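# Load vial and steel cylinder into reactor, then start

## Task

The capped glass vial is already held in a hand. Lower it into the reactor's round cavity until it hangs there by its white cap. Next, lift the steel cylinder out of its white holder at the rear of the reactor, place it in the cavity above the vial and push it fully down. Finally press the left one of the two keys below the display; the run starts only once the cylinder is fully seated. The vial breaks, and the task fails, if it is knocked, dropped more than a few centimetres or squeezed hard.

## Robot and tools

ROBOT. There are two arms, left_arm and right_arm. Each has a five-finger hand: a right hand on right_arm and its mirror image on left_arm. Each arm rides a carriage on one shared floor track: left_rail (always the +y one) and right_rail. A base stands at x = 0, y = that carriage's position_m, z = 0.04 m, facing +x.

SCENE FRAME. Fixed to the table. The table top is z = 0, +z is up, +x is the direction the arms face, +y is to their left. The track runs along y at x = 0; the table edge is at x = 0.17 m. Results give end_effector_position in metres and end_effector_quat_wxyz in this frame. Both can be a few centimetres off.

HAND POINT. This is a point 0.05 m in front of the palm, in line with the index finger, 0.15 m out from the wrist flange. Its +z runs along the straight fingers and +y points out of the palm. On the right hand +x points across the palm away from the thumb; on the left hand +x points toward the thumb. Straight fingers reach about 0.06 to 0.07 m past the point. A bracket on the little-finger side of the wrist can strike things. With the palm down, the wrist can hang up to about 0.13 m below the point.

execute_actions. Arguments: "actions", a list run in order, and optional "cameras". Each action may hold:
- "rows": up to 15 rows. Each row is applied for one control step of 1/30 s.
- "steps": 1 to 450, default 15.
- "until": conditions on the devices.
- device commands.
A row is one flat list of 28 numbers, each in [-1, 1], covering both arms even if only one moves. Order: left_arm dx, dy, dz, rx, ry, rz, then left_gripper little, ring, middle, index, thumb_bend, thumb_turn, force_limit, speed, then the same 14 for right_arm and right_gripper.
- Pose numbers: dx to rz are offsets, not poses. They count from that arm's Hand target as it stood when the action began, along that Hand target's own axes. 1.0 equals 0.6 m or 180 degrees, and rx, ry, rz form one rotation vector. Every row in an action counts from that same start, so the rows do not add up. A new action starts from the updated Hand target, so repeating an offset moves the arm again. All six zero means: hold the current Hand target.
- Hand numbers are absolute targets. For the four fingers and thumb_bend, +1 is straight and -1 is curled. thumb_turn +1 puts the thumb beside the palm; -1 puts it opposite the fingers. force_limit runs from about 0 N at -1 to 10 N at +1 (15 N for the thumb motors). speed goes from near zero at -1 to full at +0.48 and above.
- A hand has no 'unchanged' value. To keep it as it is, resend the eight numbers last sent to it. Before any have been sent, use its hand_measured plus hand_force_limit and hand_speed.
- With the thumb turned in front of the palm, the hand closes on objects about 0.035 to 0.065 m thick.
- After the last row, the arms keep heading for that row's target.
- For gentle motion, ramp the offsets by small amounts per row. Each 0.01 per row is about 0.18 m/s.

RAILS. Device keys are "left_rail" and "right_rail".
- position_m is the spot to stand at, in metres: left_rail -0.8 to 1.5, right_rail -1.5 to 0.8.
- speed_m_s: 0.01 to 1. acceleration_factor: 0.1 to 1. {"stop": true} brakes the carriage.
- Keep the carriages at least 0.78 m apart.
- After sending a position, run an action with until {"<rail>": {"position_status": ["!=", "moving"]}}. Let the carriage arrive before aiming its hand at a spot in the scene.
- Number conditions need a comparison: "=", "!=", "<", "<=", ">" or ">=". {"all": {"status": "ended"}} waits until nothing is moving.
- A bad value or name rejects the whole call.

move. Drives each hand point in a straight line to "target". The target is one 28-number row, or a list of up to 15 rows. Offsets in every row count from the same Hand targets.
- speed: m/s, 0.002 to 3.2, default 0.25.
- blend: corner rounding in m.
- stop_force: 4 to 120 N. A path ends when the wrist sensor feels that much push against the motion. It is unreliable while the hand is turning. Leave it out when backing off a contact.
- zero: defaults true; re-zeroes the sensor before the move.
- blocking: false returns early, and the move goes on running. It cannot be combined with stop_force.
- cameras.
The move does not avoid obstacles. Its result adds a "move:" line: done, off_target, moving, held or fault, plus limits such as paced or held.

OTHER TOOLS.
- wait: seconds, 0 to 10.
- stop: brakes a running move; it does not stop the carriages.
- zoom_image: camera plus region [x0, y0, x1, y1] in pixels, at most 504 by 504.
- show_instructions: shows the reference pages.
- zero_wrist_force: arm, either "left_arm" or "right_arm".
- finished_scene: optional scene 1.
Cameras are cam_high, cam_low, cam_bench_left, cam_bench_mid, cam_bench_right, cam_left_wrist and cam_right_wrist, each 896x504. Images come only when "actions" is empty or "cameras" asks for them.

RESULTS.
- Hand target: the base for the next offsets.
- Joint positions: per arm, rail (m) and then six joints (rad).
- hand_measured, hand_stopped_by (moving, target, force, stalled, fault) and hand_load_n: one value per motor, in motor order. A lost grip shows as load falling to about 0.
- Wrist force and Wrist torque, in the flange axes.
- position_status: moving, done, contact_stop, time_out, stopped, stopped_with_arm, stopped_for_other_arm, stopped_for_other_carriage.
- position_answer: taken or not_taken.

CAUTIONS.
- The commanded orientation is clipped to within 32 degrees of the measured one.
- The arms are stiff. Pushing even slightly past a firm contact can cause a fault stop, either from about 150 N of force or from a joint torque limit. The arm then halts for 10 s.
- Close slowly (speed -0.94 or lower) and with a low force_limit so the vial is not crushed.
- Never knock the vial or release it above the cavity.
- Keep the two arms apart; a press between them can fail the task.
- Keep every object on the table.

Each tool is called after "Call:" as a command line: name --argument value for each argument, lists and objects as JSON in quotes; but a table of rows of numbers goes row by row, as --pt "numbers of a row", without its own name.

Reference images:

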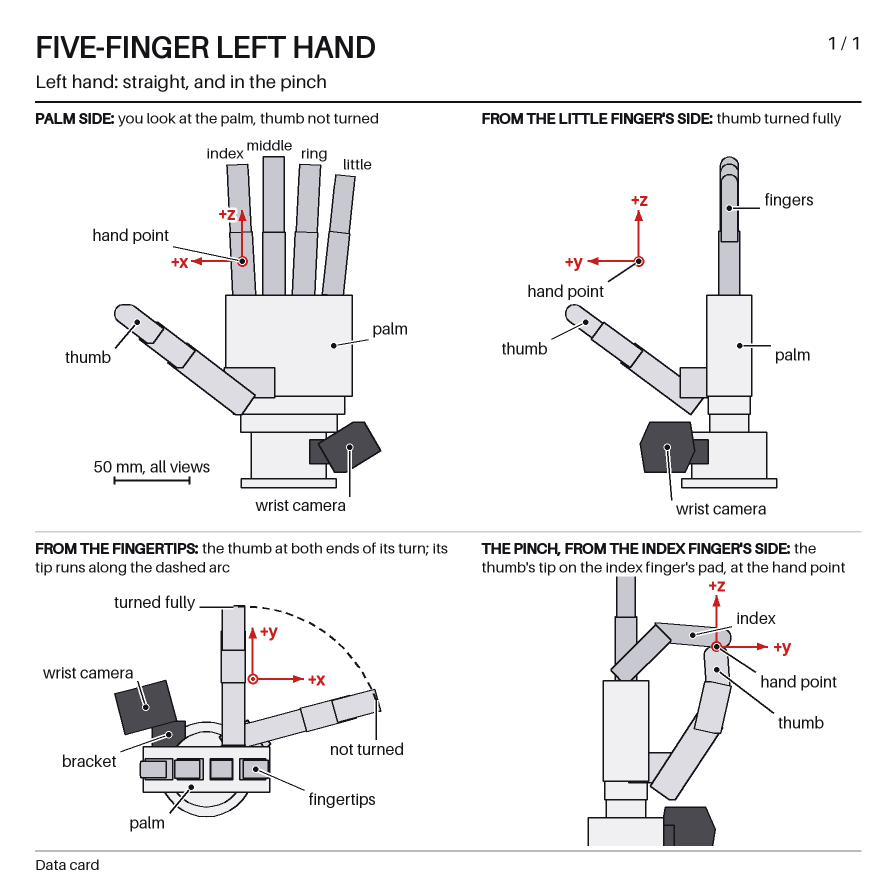

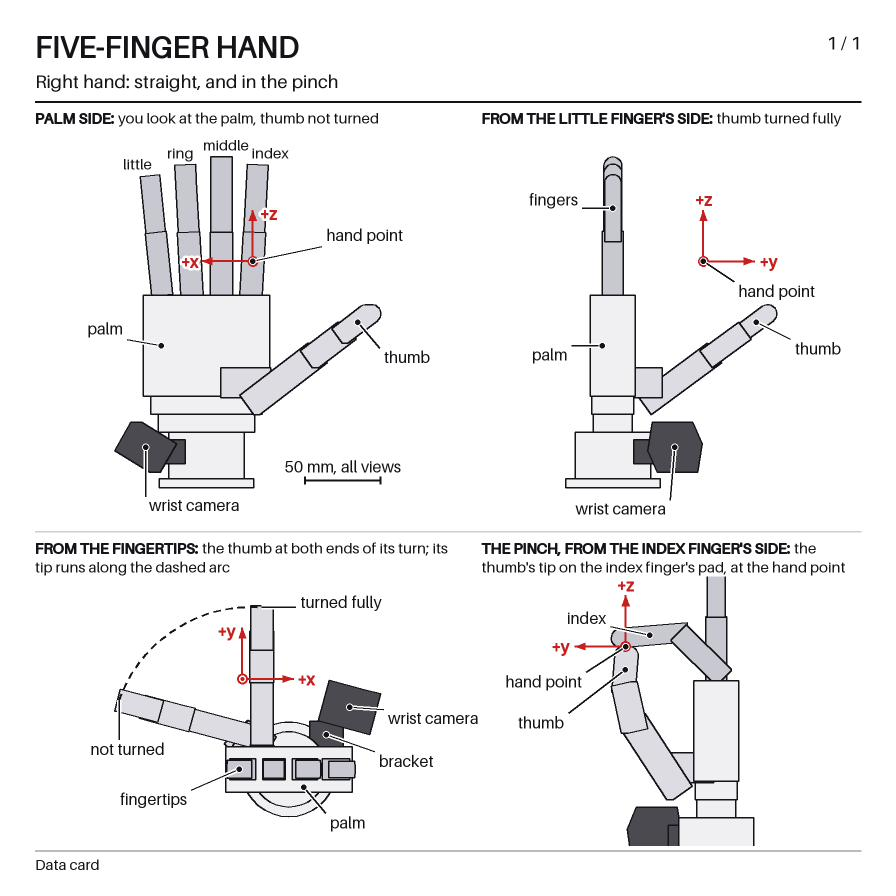

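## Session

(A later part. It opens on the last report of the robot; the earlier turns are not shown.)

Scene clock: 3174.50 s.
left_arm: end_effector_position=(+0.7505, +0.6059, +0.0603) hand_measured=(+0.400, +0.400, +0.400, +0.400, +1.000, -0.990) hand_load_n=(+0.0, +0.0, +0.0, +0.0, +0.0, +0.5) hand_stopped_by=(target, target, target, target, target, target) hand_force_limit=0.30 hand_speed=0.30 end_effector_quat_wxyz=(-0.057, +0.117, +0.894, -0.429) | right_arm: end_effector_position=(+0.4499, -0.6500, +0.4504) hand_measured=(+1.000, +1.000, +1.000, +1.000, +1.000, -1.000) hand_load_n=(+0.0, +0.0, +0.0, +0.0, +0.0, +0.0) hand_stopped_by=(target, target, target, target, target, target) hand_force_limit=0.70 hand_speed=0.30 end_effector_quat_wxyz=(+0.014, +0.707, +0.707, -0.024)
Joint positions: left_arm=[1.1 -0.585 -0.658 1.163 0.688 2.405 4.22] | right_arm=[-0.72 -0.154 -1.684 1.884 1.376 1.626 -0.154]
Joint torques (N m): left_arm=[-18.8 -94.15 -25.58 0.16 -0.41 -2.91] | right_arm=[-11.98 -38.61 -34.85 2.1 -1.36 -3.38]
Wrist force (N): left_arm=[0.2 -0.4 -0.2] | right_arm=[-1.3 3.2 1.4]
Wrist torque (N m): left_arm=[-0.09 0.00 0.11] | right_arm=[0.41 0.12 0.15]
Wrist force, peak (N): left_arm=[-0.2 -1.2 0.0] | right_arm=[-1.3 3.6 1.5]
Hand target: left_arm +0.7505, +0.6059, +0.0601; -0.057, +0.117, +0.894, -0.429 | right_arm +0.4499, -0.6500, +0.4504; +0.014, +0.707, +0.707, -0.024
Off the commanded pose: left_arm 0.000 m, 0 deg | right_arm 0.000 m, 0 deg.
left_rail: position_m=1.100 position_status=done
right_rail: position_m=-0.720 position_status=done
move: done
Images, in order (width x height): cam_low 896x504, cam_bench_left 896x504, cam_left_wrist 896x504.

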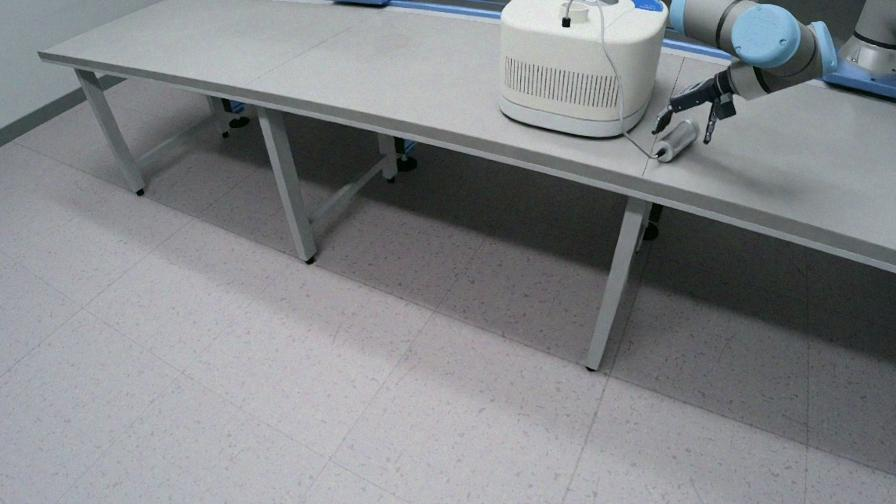

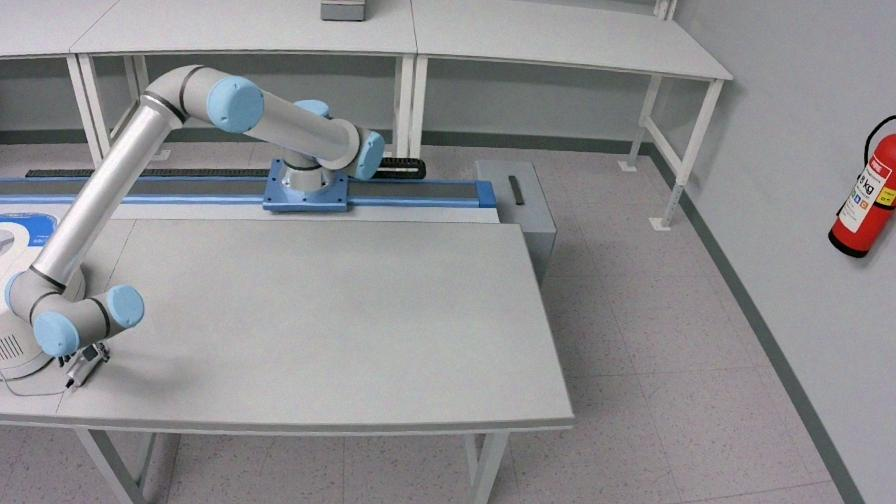

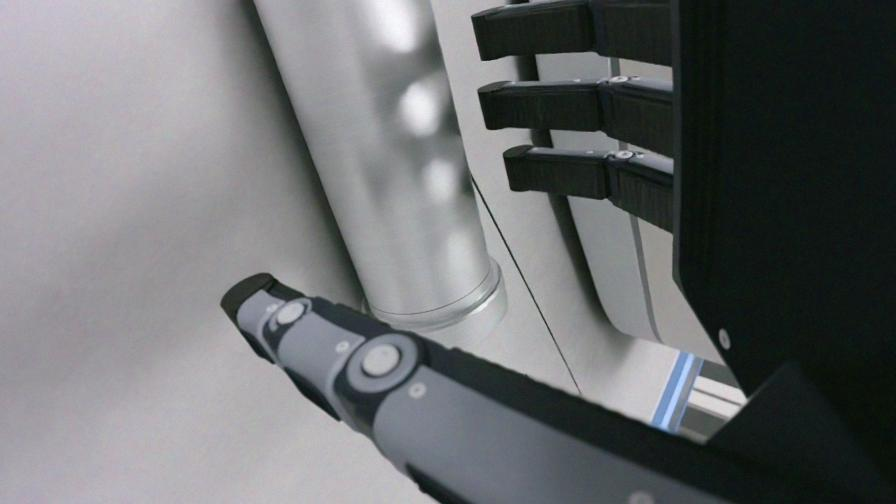

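Call:
move --target '[0,0.0312,0.025,0,0,0,0.4,0.4,0.4,0.4,1,-0.99,0.3,0.3,0,0,0,0,0,0,1,1,1,1,1,-1,0.7,0.3]' --speed 0.05 --stop_force 5 --cameras '["cam_left_wrist", "cam_low"]'

Call:
zoom_image --camera "cam_low" --region '[620, 60, 740, 170]'

Scene clock: 3181.17 s.
left_arm: end_effector_position=(+0.7505, +0.6059, +0.0361) hand_measured=(+0.400, +0.400, +0.400, +0.400, +1.000, -0.990) hand_load_n=(+0.0, +0.0, +0.0, +0.0, +0.0, +0.0) hand_stopped_by=(target, target, target, target, target, target) hand_force_limit=0.30 hand_speed=0.30 end_effector_quat_wxyz=(-0.057, +0.117, +0.894, -0.429) | right_arm: end_effector_position=(+0.4499, -0.6500, +0.4504) hand_measured=(+1.000, +1.000, +1.000, +1.000, +1.000, -1.000) hand_load_n=(+0.0, +0.0, +0.0, +0.0, +0.0, +0.0) hand_stopped_by=(target, target, target, target, target, target) hand_force_limit=0.70 hand_speed=0.30 end_effector_quat_wxyz=(+0.014, +0.707, +0.707, -0.024)
Joint positions: left_arm=[1.1 -0.585 -0.636 1.17 0.66 2.405 4.22] | right_arm=[-0.72 -0.154 -1.684 1.884 1.376 1.626 -0.154]
Joint torques (N m): left_arm=[-19.2 -95.9 -24.86 -0.46 -0.29 -2.93] | right_arm=[-11.28 -38.47 -35.03 2.06 -1.51 -3.39]
Wrist force (N): left_arm=[-0.1 -0.2 0.4] | right_arm=[-1.2 3.3 1.3]
Wrist torque (N m): left_arm=[-0.11 0.07 0.09] | right_arm=[0.43 0.11 0.16]
Wrist force, peak (N): left_arm=[0.7 -0.6 0.4] | right_arm=[-1.2 3.6 1.7]
Hand target: left_arm +0.7505, +0.6059, +0.0361; -0.057, +0.117, +0.894, -0.429 | right_arm +0.4499, -0.6500, +0.4504; +0.014, +0.707, +0.707, -0.024
Off the commanded pose: left_arm 0.000 m, 0 deg | right_arm 0.000 m, 0 deg.
left_rail: position_m=1.100 position_status=done
right_rail: position_m=-0.720 position_status=done
move: done
Images, in order (width x height): cam_low 896x504, cam_left_wrist 896x504.

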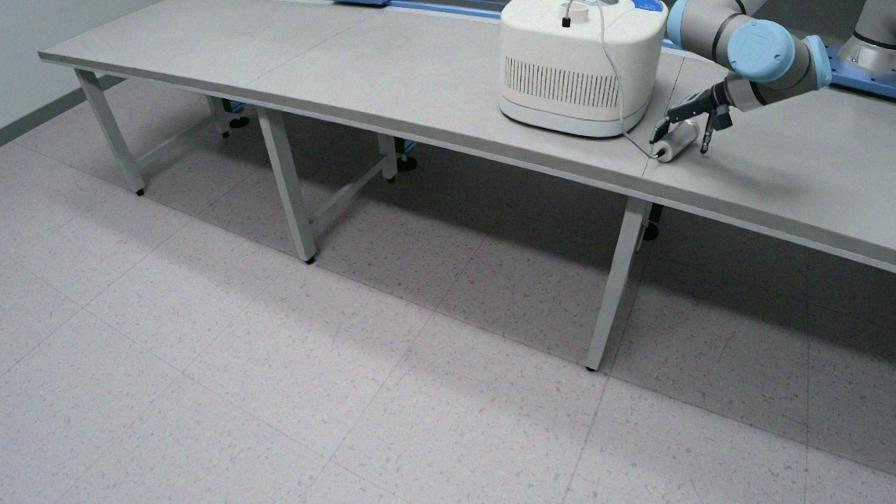

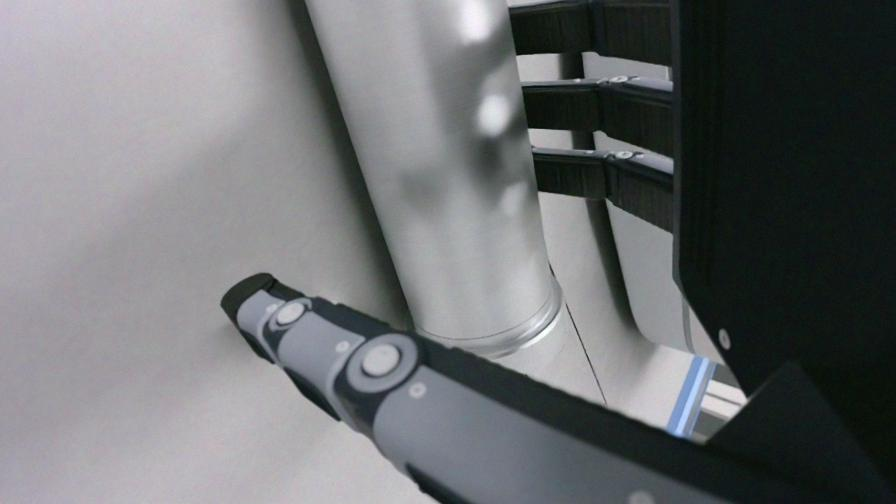

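Scaled by 4.200 from the camera's 896x504 image, which has a finer 1280x720 frame.

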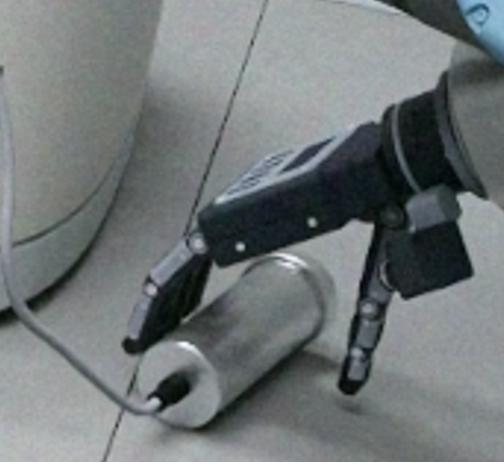

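Call:
execute_actions --actions '[{"rows":[[0,0,0,0,0,0,0.4,-0.3,-0.3,-0.3,1,-0.99,-0.7,-0.85,0,0,0,0,0,0,1,1,1,1,1,-1,0.7,0.3]],"steps":120}]' --cameras '["cam_left_wrist", "cam_low"]'

Call:
zoom_image --camera "cam_low" --region '[620, 60, 740, 170]'

Scene clock: 3195.63 s.
left_arm: end_effector_position=(+0.7505, +0.6059, +0.0361) hand_measured=(+0.400, +0.304, +0.262, +0.222, +1.000, -0.990) hand_load_n=(+0.0, +0.0, +0.0, +0.5, +0.0, +0.0) hand_stopped_by=(target, force, force, force, target, target) hand_force_limit=-0.70 hand_speed=-0.85 end_effector_quat_wxyz=(-0.057, +0.117, +0.894, -0.429) | right_arm: end_effector_position=(+0.4499, -0.6500, +0.4504) hand_measured=(+1.000, +1.000, +1.000, +1.000, +1.000, -1.000) hand_load_n=(+0.0, +0.0, +0.0, +0.0, +0.0, +0.0) hand_stopped_by=(target, target, target, target, target, target) hand_force_limit=0.70 hand_speed=0.30 end_effector_quat_wxyz=(+0.014, +0.707, +0.707, -0.024)
Joint positions: left_arm=[1.1 -0.585 -0.636 1.17 0.66 2.405 4.22] | right_arm=[-0.72 -0.154 -1.684 1.884 1.376 1.626 -0.154]
Joint torques (N m): left_arm=[4.47 -106.62 -26.76 2.87 0.25 -1.64] | right_arm=[-11.51 -37.71 -35.34 2.16 -1.17 -3.08]
Wrist force (N): left_arm=[0.1 -0.4 0.0] | right_arm=[-1.1 3.3 1.2]
Wrist torque (N m): left_arm=[-0.11 0.02 0.10] | right_arm=[0.44 0.10 0.16]
Wrist force, peak (N): left_arm=[0.4 -1.6 2.2] | right_arm=[-1.2 3.5 1.8]
Hand target: left_arm +0.7505, +0.6059, +0.0361; -0.057, +0.117, +0.894, -0.429 | right_arm +0.4499, -0.6500, +0.4504; +0.014, +0.707, +0.707, -0.024
Off the commanded pose: left_arm 0.000 m, 0 deg | right_arm 0.000 m, 0 deg.
left_rail: position_m=1.100 position_status=done
right_rail: position_m=-0.720 position_status=done
Images, in order (width x height): cam_low 896x504, cam_left_wrist 896x504.

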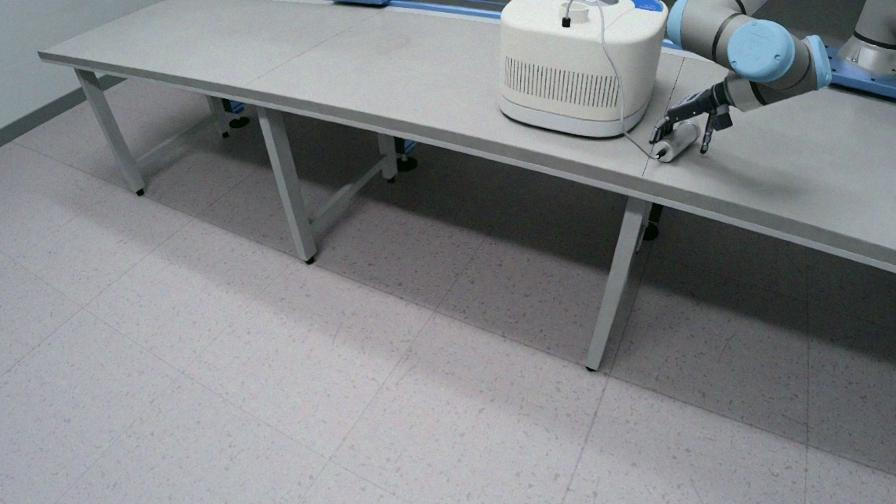

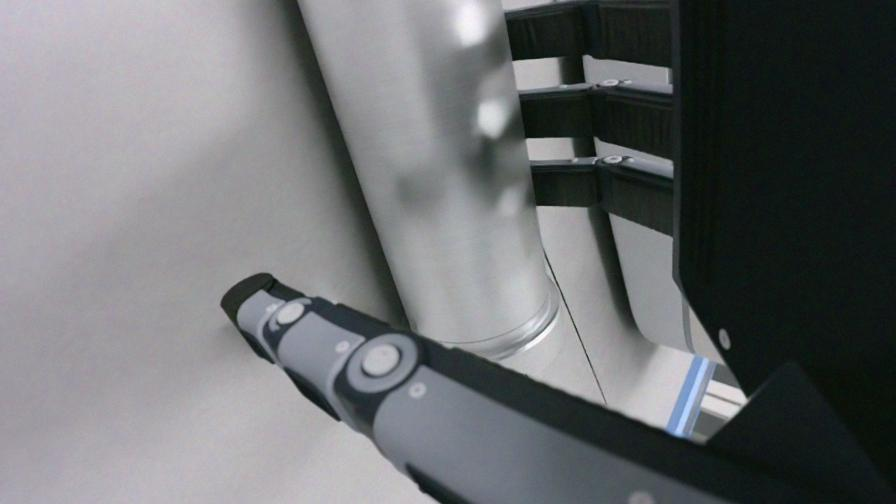

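Scaled by 4.200 from the camera's 896x504 image, which has a finer 1280x720 frame.

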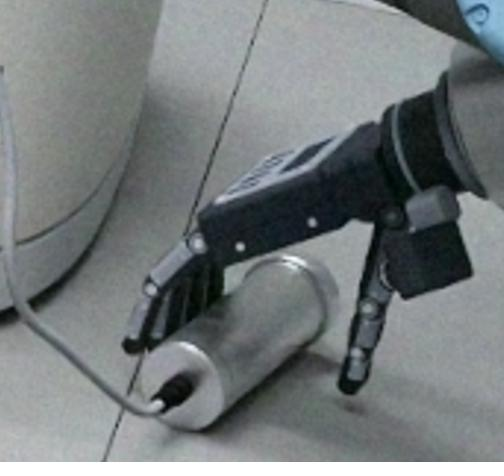

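Call:
execute_actions --actions '[{"rows":[[0,0,0,0,0,0,0.4,-0.35,-0.35,-0.35,1,-0.99,-0.35,-0.8,0,0,0,0,0,0,1,1,1,1,1,-1,0.7,0.3]],"steps":120}]' --cameras '["cam_left_wrist", "cam_low"]'

Call:
zoom_image --camera "cam_low" --region '[620, 60, 740, 170]'

Scene clock: 3204.17 s.
left_arm: end_effector_position=(+0.7505, +0.6059, +0.0361) hand_measured=(+0.400, -0.228, +0.210, +0.206, +1.000, -0.990) hand_load_n=(+0.0, +7.5, +0.0, +0.0, +1.0, +5.0) hand_stopped_by=(target, force, force, force, target, target) hand_force_limit=-0.35 hand_speed=-0.80 end_effector_quat_wxyz=(-0.057, +0.117, +0.894, -0.429) | right_arm: end_effector_position=(+0.4499, -0.6500, +0.4504) hand_measured=(+1.000, +1.000, +1.000, +1.000, +1.000, -1.000) hand_load_n=(+0.0, +0.0, +0.0, +0.0, -0.5, +0.0) hand_stopped_by=(target, target, target, target, target, target) hand_force_limit=0.70 hand_speed=0.30 end_effector_quat_wxyz=(+0.014, +0.707, +0.707, -0.024)
Joint positions: left_arm=[1.1 -0.585 -0.636 1.17 0.66 2.405 4.22] | right_arm=[-0.72 -0.154 -1.684 1.884 1.376 1.626 -0.154]
Joint torques (N m): left_arm=[15.43 -116.69 -29.97 5.87 0.88 0.35] | right_arm=[-11.89 -37.12 -35.37 2.08 -1.12 -3.3]
Wrist force (N): left_arm=[0.0 -0.5 0.2] | right_arm=[-1.1 3.2 1.5]
Wrist torque (N m): left_arm=[-0.11 0.02 0.14] | right_arm=[0.40 0.08 0.16]
Wrist force, peak (N): left_arm=[0.4 -2.5 1.5] | right_arm=[-1.2 3.5 1.7]
Hand target: left_arm +0.7505, +0.6059, +0.0361; -0.057, +0.117, +0.894, -0.429 | right_arm +0.4499, -0.6500, +0.4504; +0.014, +0.707, +0.707, -0.024
Off the commanded pose: left_arm 0.000 m, 0 deg | right_arm 0.000 m, 0 deg.
left_rail: position_m=1.100 position_status=done
right_rail: position_m=-0.720 position_status=done
Images, in order (width x height): cam_low 896x504, cam_left_wrist 896x504.

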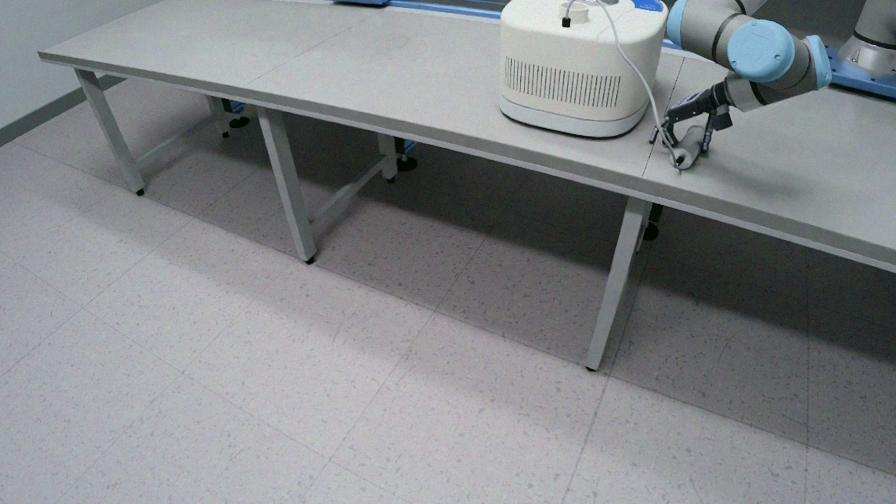

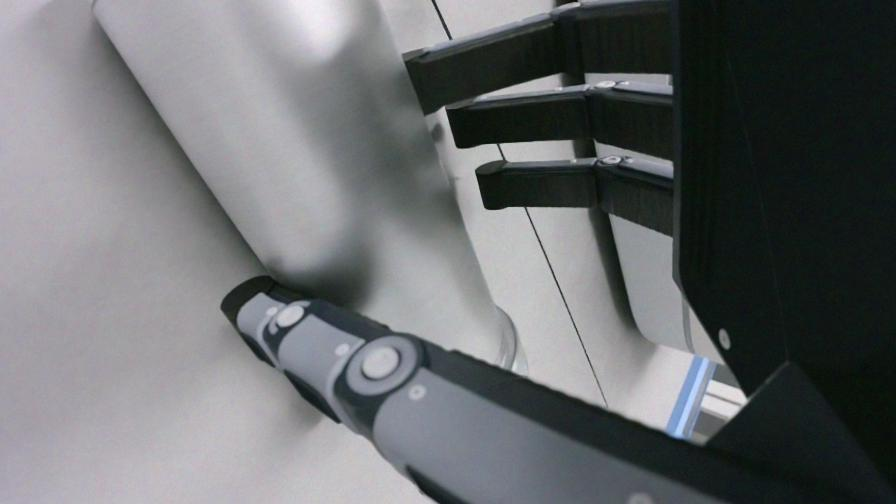

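Scaled by 4.200 from the camera's 896x504 image, which has a finer 1280x720 frame.

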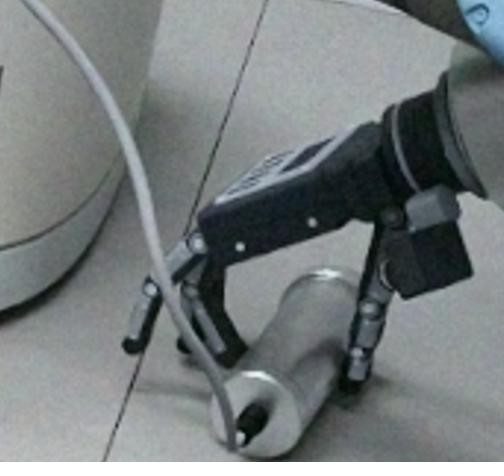

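Call:
execute_actions --actions '[{"rows":[[0,0,0,0,0,0,0.4,-0.35,-0.4,-0.4,1,-0.99,0.0,-0.8,0,0,0,0,0,0,1,1,1,1,1,-1,0.7,0.3]],"steps":120}]' --cameras '["cam_left_wrist", "cam_low"]'

Call:
zoom_image --camera "cam_low" --region '[620, 60, 740, 170]'

Scene clock: 3213.57 s.
left_arm: end_effector_position=(+0.7505, +0.6059, +0.0361) hand_measured=(+0.400, -0.228, -0.158, -0.198, +1.000, -0.990) hand_load_n=(+0.5, +6.5, +2.5, +8.5, +3.0, -0.5) hand_stopped_by=(target, force, force, force, target, target) hand_force_limit=0.00 hand_speed=-0.80 end_effector_quat_wxyz=(-0.057, +0.117, +0.894, -0.429) | right_arm: end_effector_position=(+0.4499, -0.6500, +0.4504) hand_measured=(+1.000, +1.000, +1.000, +1.000, +1.000, -1.000) hand_load_n=(+0.0, +0.0, +0.0, +0.0, +0.0, +0.0) hand_stopped_by=(target, target, target, target, target, target) hand_force_limit=0.70 hand_speed=0.30 end_effector_quat_wxyz=(+0.014, +0.707, +0.707, -0.024)
Joint positions: left_arm=[1.1 -0.585 -0.636 1.17 0.66 2.405 4.22] | right_arm=[-0.72 -0.154 -1.684 1.884 1.376 1.626 -0.154]
Joint torques (N m): left_arm=[16.68 -116.98 -33.56 5.88 1.64 2.12] | right_arm=[-11.23 -37.44 -35.21 2.21 -1 -3.13]
Wrist force (N): left_arm=[-0.1 2.0 1.8] | right_arm=[-0.8 3.2 1.4]
Wrist torque (N m): left_arm=[-0.09 0.07 0.14] | right_arm=[0.41 0.06 0.17]
Wrist force, peak (N): left_arm=[0.5 2.2 2.8] | right_arm=[-1.3 3.7 1.5]
Hand target: left_arm +0.7505, +0.6059, +0.0361; -0.057, +0.117, +0.894, -0.429 | right_arm +0.4499, -0.6500, +0.4504; +0.014, +0.707, +0.707, -0.024
Off the commanded pose: left_arm 0.000 m, 0 deg | right_arm 0.000 m, 0 deg.
left_rail: position_m=1.100 position_status=done
right_rail: position_m=-0.720 position_status=done
Images, in order (width x height): cam_low 896x504, cam_left_wrist 896x504.

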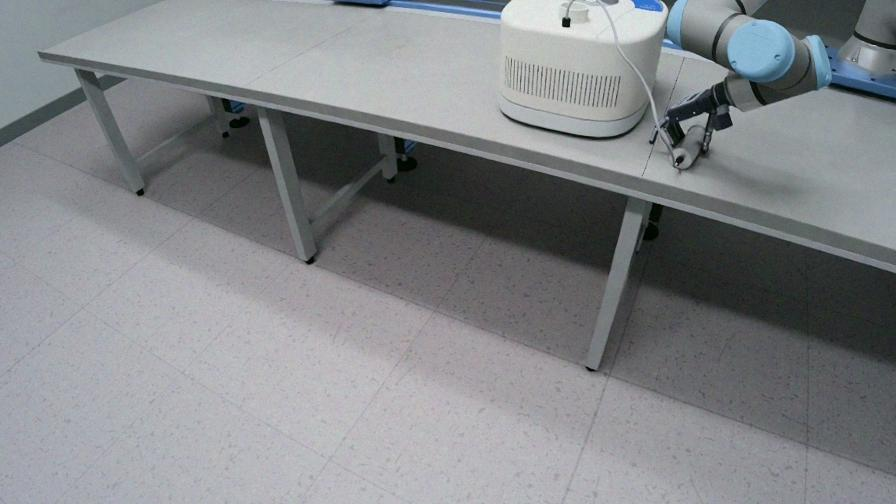

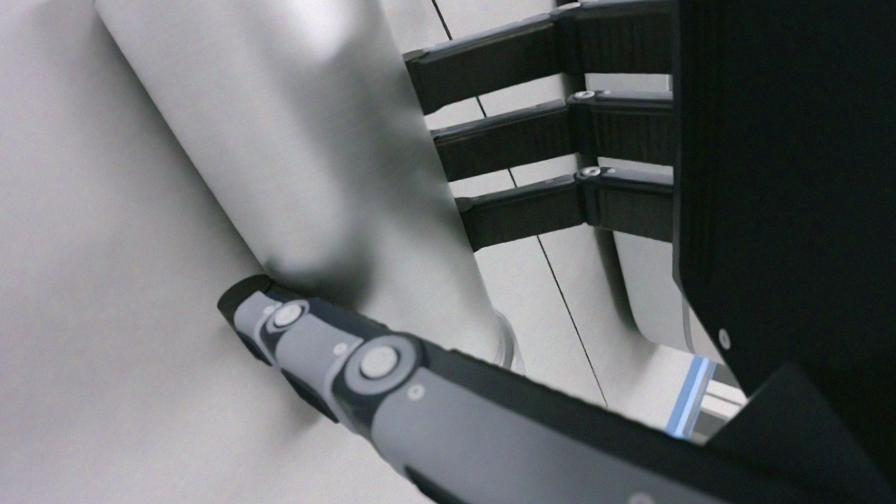

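Scaled by 4.200 from the camera's 896x504 image, which has a finer 1280x720 frame.

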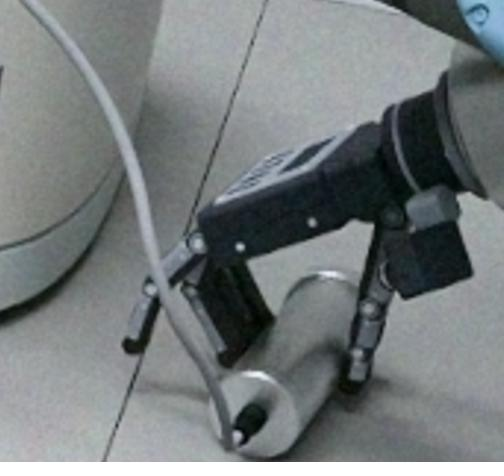

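Call:
execute_actions --actions '[{"rows":[[0,0,0,0,0,0,0.4,-0.36,-0.5,-0.45,1,-0.99,0.5,-0.85,0,0,0,0,0,0,1,1,1,1,1,-1,0.7,0.3]],"steps":90}]' --cameras '["cam_left_wrist"]'

Scene clock: 3232.43 s.
left_arm: end_effector_position=(+0.7505, +0.6059, +0.0361) hand_measured=(+0.400, -0.238, -0.168, -0.198, +1.000, -0.990) hand_load_n=(+0.0, +9.0, +8.5, +7.5, +4.0, +3.0) hand_stopped_by=(target, force, force, force, target, target) hand_force_limit=0.50 hand_speed=-0.85 end_effector_quat_wxyz=(-0.057, +0.117, +0.894, -0.429) | right_arm: end_effector_position=(+0.4499, -0.6500, +0.4504) hand_measured=(+1.000, +1.000, +1.000, +1.000, +1.000, -1.000) hand_load_n=(+0.0, +0.0, +0.0, +0.0, +0.0, +0.0) hand_stopped_by=(target, target, target, target, target, target) hand_force_limit=0.70 hand_speed=0.30 end_effector_quat_wxyz=(+0.014, +0.707, +0.707, -0.024)
Joint positions: left_arm=[1.1 -0.585 -0.636 1.17 0.66 2.405 4.22] | right_arm=[-0.72 -0.154 -1.684 1.884 1.376 1.626 -0.154]
Joint torques (N m): left_arm=[16.71 -115.69 -35.93 5.69 2.29 2.11] | right_arm=[-11.71 -37.21 -35.26 2.35 -0.95 -3.06]
Wrist force (N): left_arm=[0.4 2.7 3.0] | right_arm=[-1.0 3.1 1.4]
Wrist torque (N m): left_arm=[0.00 0.05 0.07] | right_arm=[0.40 0.08 0.15]
Wrist force, peak (N): left_arm=[-0.1 3.2 3.6] | right_arm=[-1.3 3.4 1.9]
Hand target: left_arm +0.7505, +0.6059, +0.0361; -0.057, +0.117, +0.894, -0.429 | right_arm +0.4499, -0.6500, +0.4504; +0.014, +0.707, +0.707, -0.024
Off the commanded pose: left_arm 0.000 m, 0 deg | right_arm 0.000 m, 0 deg.
left_rail: position_m=1.100 position_status=done
right_rail: position_m=-0.720 position_status=done
Images, in order (width x height): cam_left_wrist 896x504.

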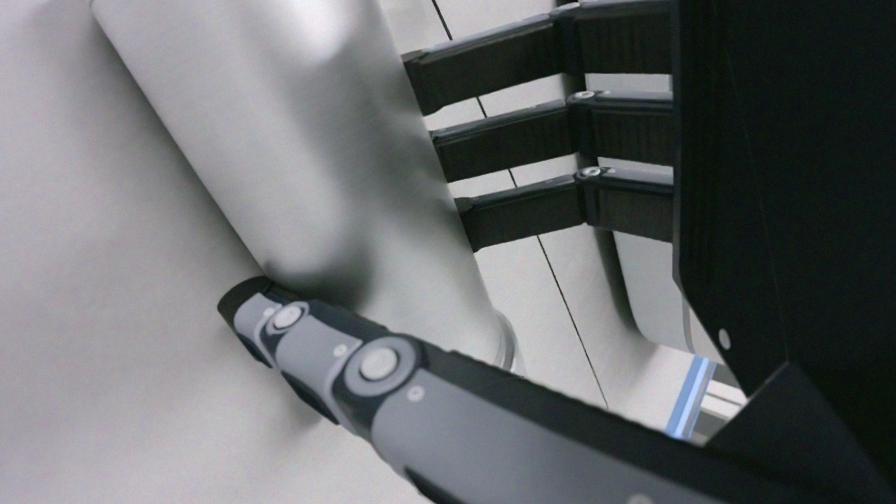

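Call:
move --target '[0,-0.039,-0.0313,0,0,0,0.4,-0.36,-0.5,-0.45,1,-0.99,0.5,-0.85,0,0,0,0,0,0,1,1,1,1,1,-1,0.7,0.3]' --speed 0.06 --cameras '["cam_left_wrist", "cam_low"]'

Call:
zoom_image --camera "cam_low" --region '[620, 60, 740, 170]'

Scene clock: 3236.73 s.
left_arm: end_effector_position=(+0.7505, +0.6059, +0.0660) hand_measured=(+0.400, -0.238, -0.168, -0.198, +1.000, -0.990) hand_load_n=(+0.0, +9.0, +8.5, +8.0, +3.5, +3.5) hand_stopped_by=(target, force, force, force, target, target) hand_force_limit=0.50 hand_speed=-0.85 end_effector_quat_wxyz=(-0.057, +0.117, +0.894, -0.429) | right_arm: end_effector_position=(+0.4499, -0.6500, +0.4504) hand_measured=(+1.000, +1.000, +1.000, +1.000, +1.000, -1.000) hand_load_n=(+0.0, +0.0, +0.0, +0.0, +0.0, +0.0) hand_stopped_by=(target, target, target, target, target, target) hand_force_limit=0.70 hand_speed=0.30 end_effector_quat_wxyz=(+0.014, +0.707, +0.707, -0.024)
Joint positions: left_arm=[1.1 -0.585 -0.662 1.161 0.694 2.405 4.22] | right_arm=[-0.72 -0.154 -1.684 1.884 1.376 1.626 -0.154]
Joint torques (N m): left_arm=[16.82 -127.1 -42.95 6.9 3.43 1.86] | right_arm=[-11.84 -37.31 -35.31 2.27 -0.89 -3.06]
Wrist force (N): left_arm=[0.3 5.9 5.5] | right_arm=[-1.3 3.3 1.4]
Wrist torque (N m): left_arm=[0.06 0.09 0.05] | right_arm=[0.44 0.11 0.15]
Wrist force, peak (N): left_arm=[0.0 6.5 6.0] | right_arm=[-1.2 3.7 1.7]
Hand target: left_arm +0.7505, +0.6059, +0.0661; -0.057, +0.117, +0.894, -0.429 | right_arm +0.4499, -0.6500, +0.4504; +0.014, +0.707, +0.707, -0.024
Off the commanded pose: left_arm 0.000 m, 0 deg | right_arm 0.000 m, 0 deg.
left_rail: position_m=1.100 position_status=done
right_rail: position_m=-0.720 position_status=done
move: done
Images, in order (width x height): cam_low 896x504, cam_left_wrist 896x504.

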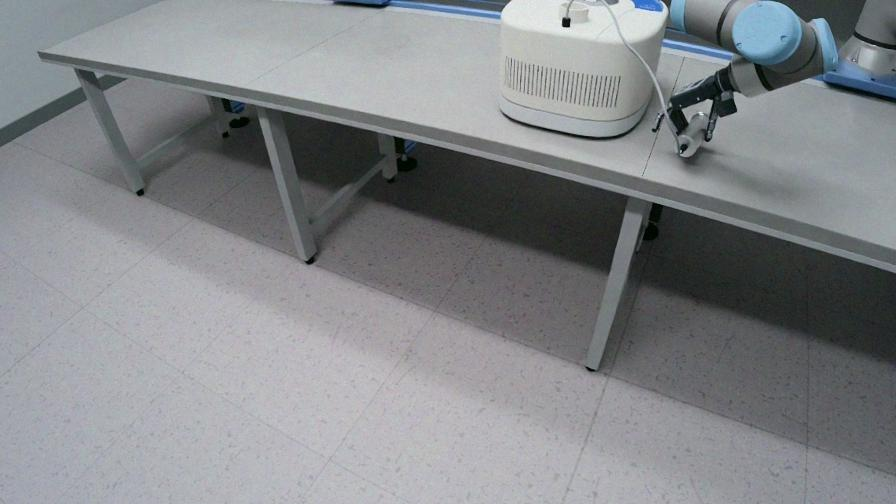

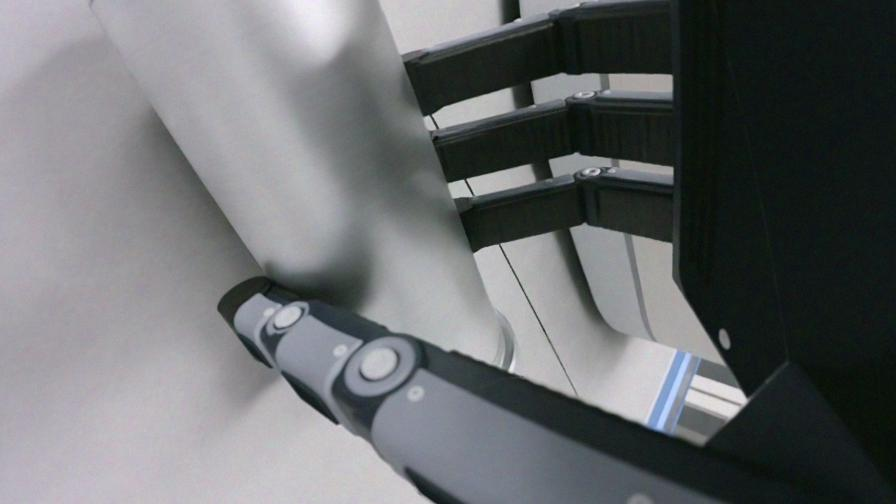

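Scaled by 4.200 from the camera's 896x504 image, which has a finer 1280x720 frame.

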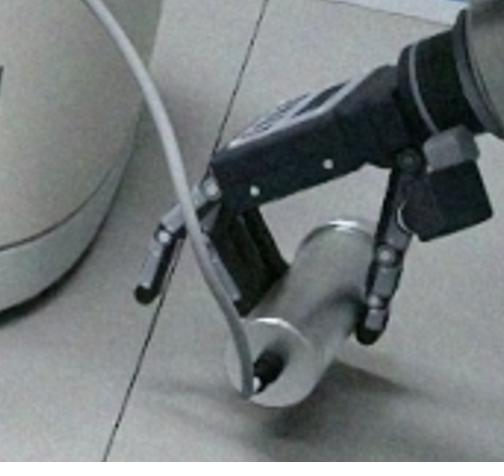

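Call:
wait --seconds 0.1 --cameras '["cam_high", "cam_bench_left"]'

Call:
zoom_image --camera "cam_high" --region '[610, 330, 730, 410]'

Call:
zoom_image --camera "cam_bench_left" --region '[20, 280, 140, 400]'

Scene clock: 3250.47 s.
left_arm: end_effector_position=(+0.7505, +0.6059, +0.0661) hand_measured=(+0.400, -0.238, -0.168, -0.198, +1.000, -0.990) hand_load_n=(+0.0, +9.0, +8.5, +8.0, +3.5, +3.0) hand_stopped_by=(target, force, force, force, target, target) hand_force_limit=0.50 hand_speed=-0.85 end_effector_quat_wxyz=(-0.057, +0.117, +0.894, -0.429) | right_arm: end_effector_position=(+0.4499, -0.6500, +0.4504) hand_measured=(+1.000, +1.000, +1.000, +1.000, +1.000, -1.000) hand_load_n=(+0.0, +0.0, +0.0, +0.0, +0.0, +0.0) hand_stopped_by=(target, target, target, target, target, target) hand_force_limit=0.70 hand_speed=0.30 end_effector_quat_wxyz=(+0.014, +0.707, +0.707, -0.024)
Joint positions: left_arm=[1.1 -0.585 -0.663 1.161 0.695 2.405 4.22] | right_arm=[-0.72 -0.154 -1.684 1.884 1.376 1.626 -0.154]
Joint torques (N m): left_arm=[17.06 -124.07 -43.42 6.75 3.65 2.32] | right_arm=[-11.14 -37.33 -35.05 2.33 -0.76 -3.07]
Wrist force (N): left_arm=[0.2 5.8 5.3] | right_arm=[-1.2 3.1 1.4]
Wrist torque (N m): left_arm=[0.07 0.10 0.04] | right_arm=[0.40 0.11 0.15]
Wrist force, peak (N): left_arm=[0.4 6.4 5.7] | right_arm=[-1.7 3.3 1.8]
Hand target: left_arm +0.7505, +0.6059, +0.0661; -0.057, +0.117, +0.894, -0.429 | right_arm +0.4499, -0.6500, +0.4504; +0.014, +0.707, +0.707, -0.024
Off the commanded pose: left_arm 0.000 m, 0 deg | right_arm 0.000 m, 0 deg.
left_rail: position_m=1.100 position_status=done
right_rail: position_m=-0.720 position_status=done
wait: 0.10 s; at rest from the start
Images, in order (width x height): cam_high 896x504, cam_bench_left 896x504.

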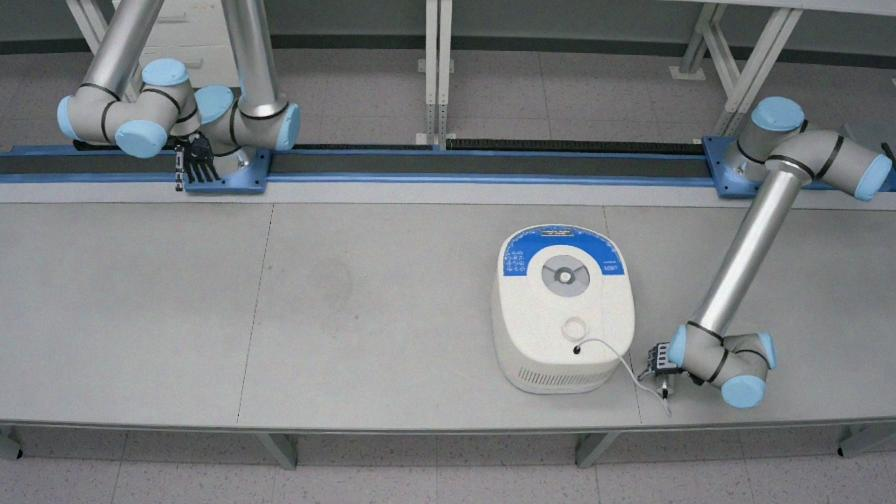

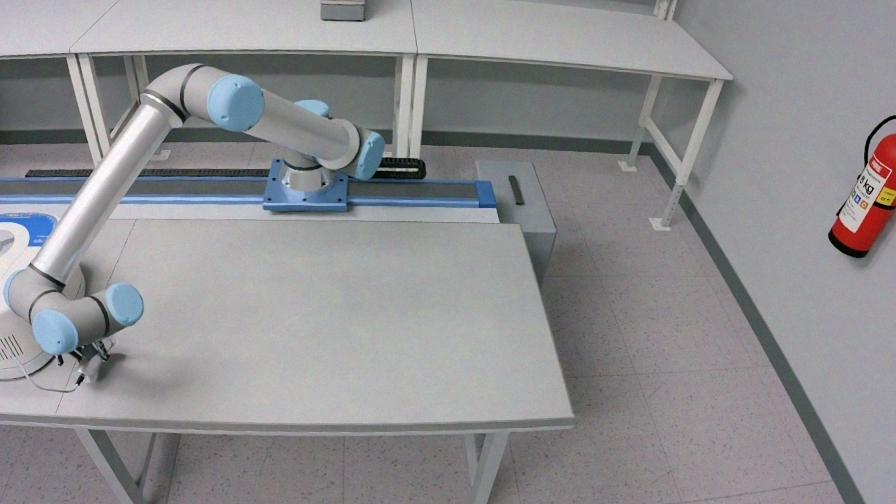

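Scaled by 4.200 from the camera's 896x504 image, which has a finer 1280x720 frame.

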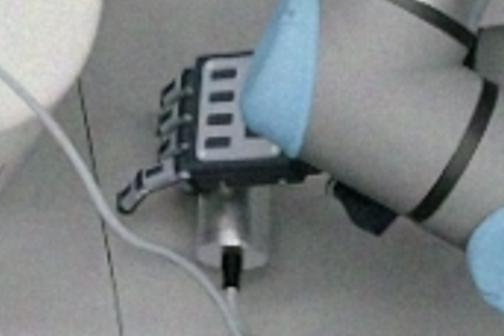

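Scaled by 4.200 from the camera's 896x504 image, which has a finer 1280x720 frame.

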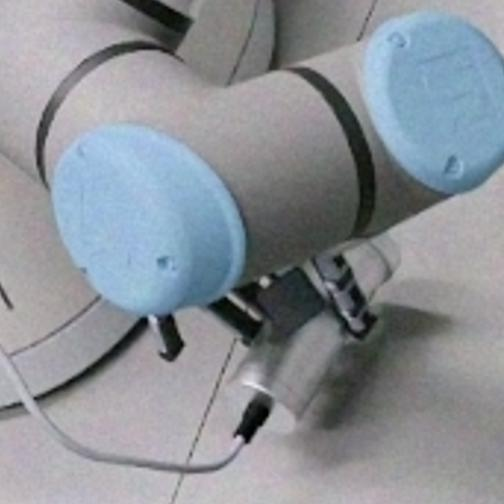

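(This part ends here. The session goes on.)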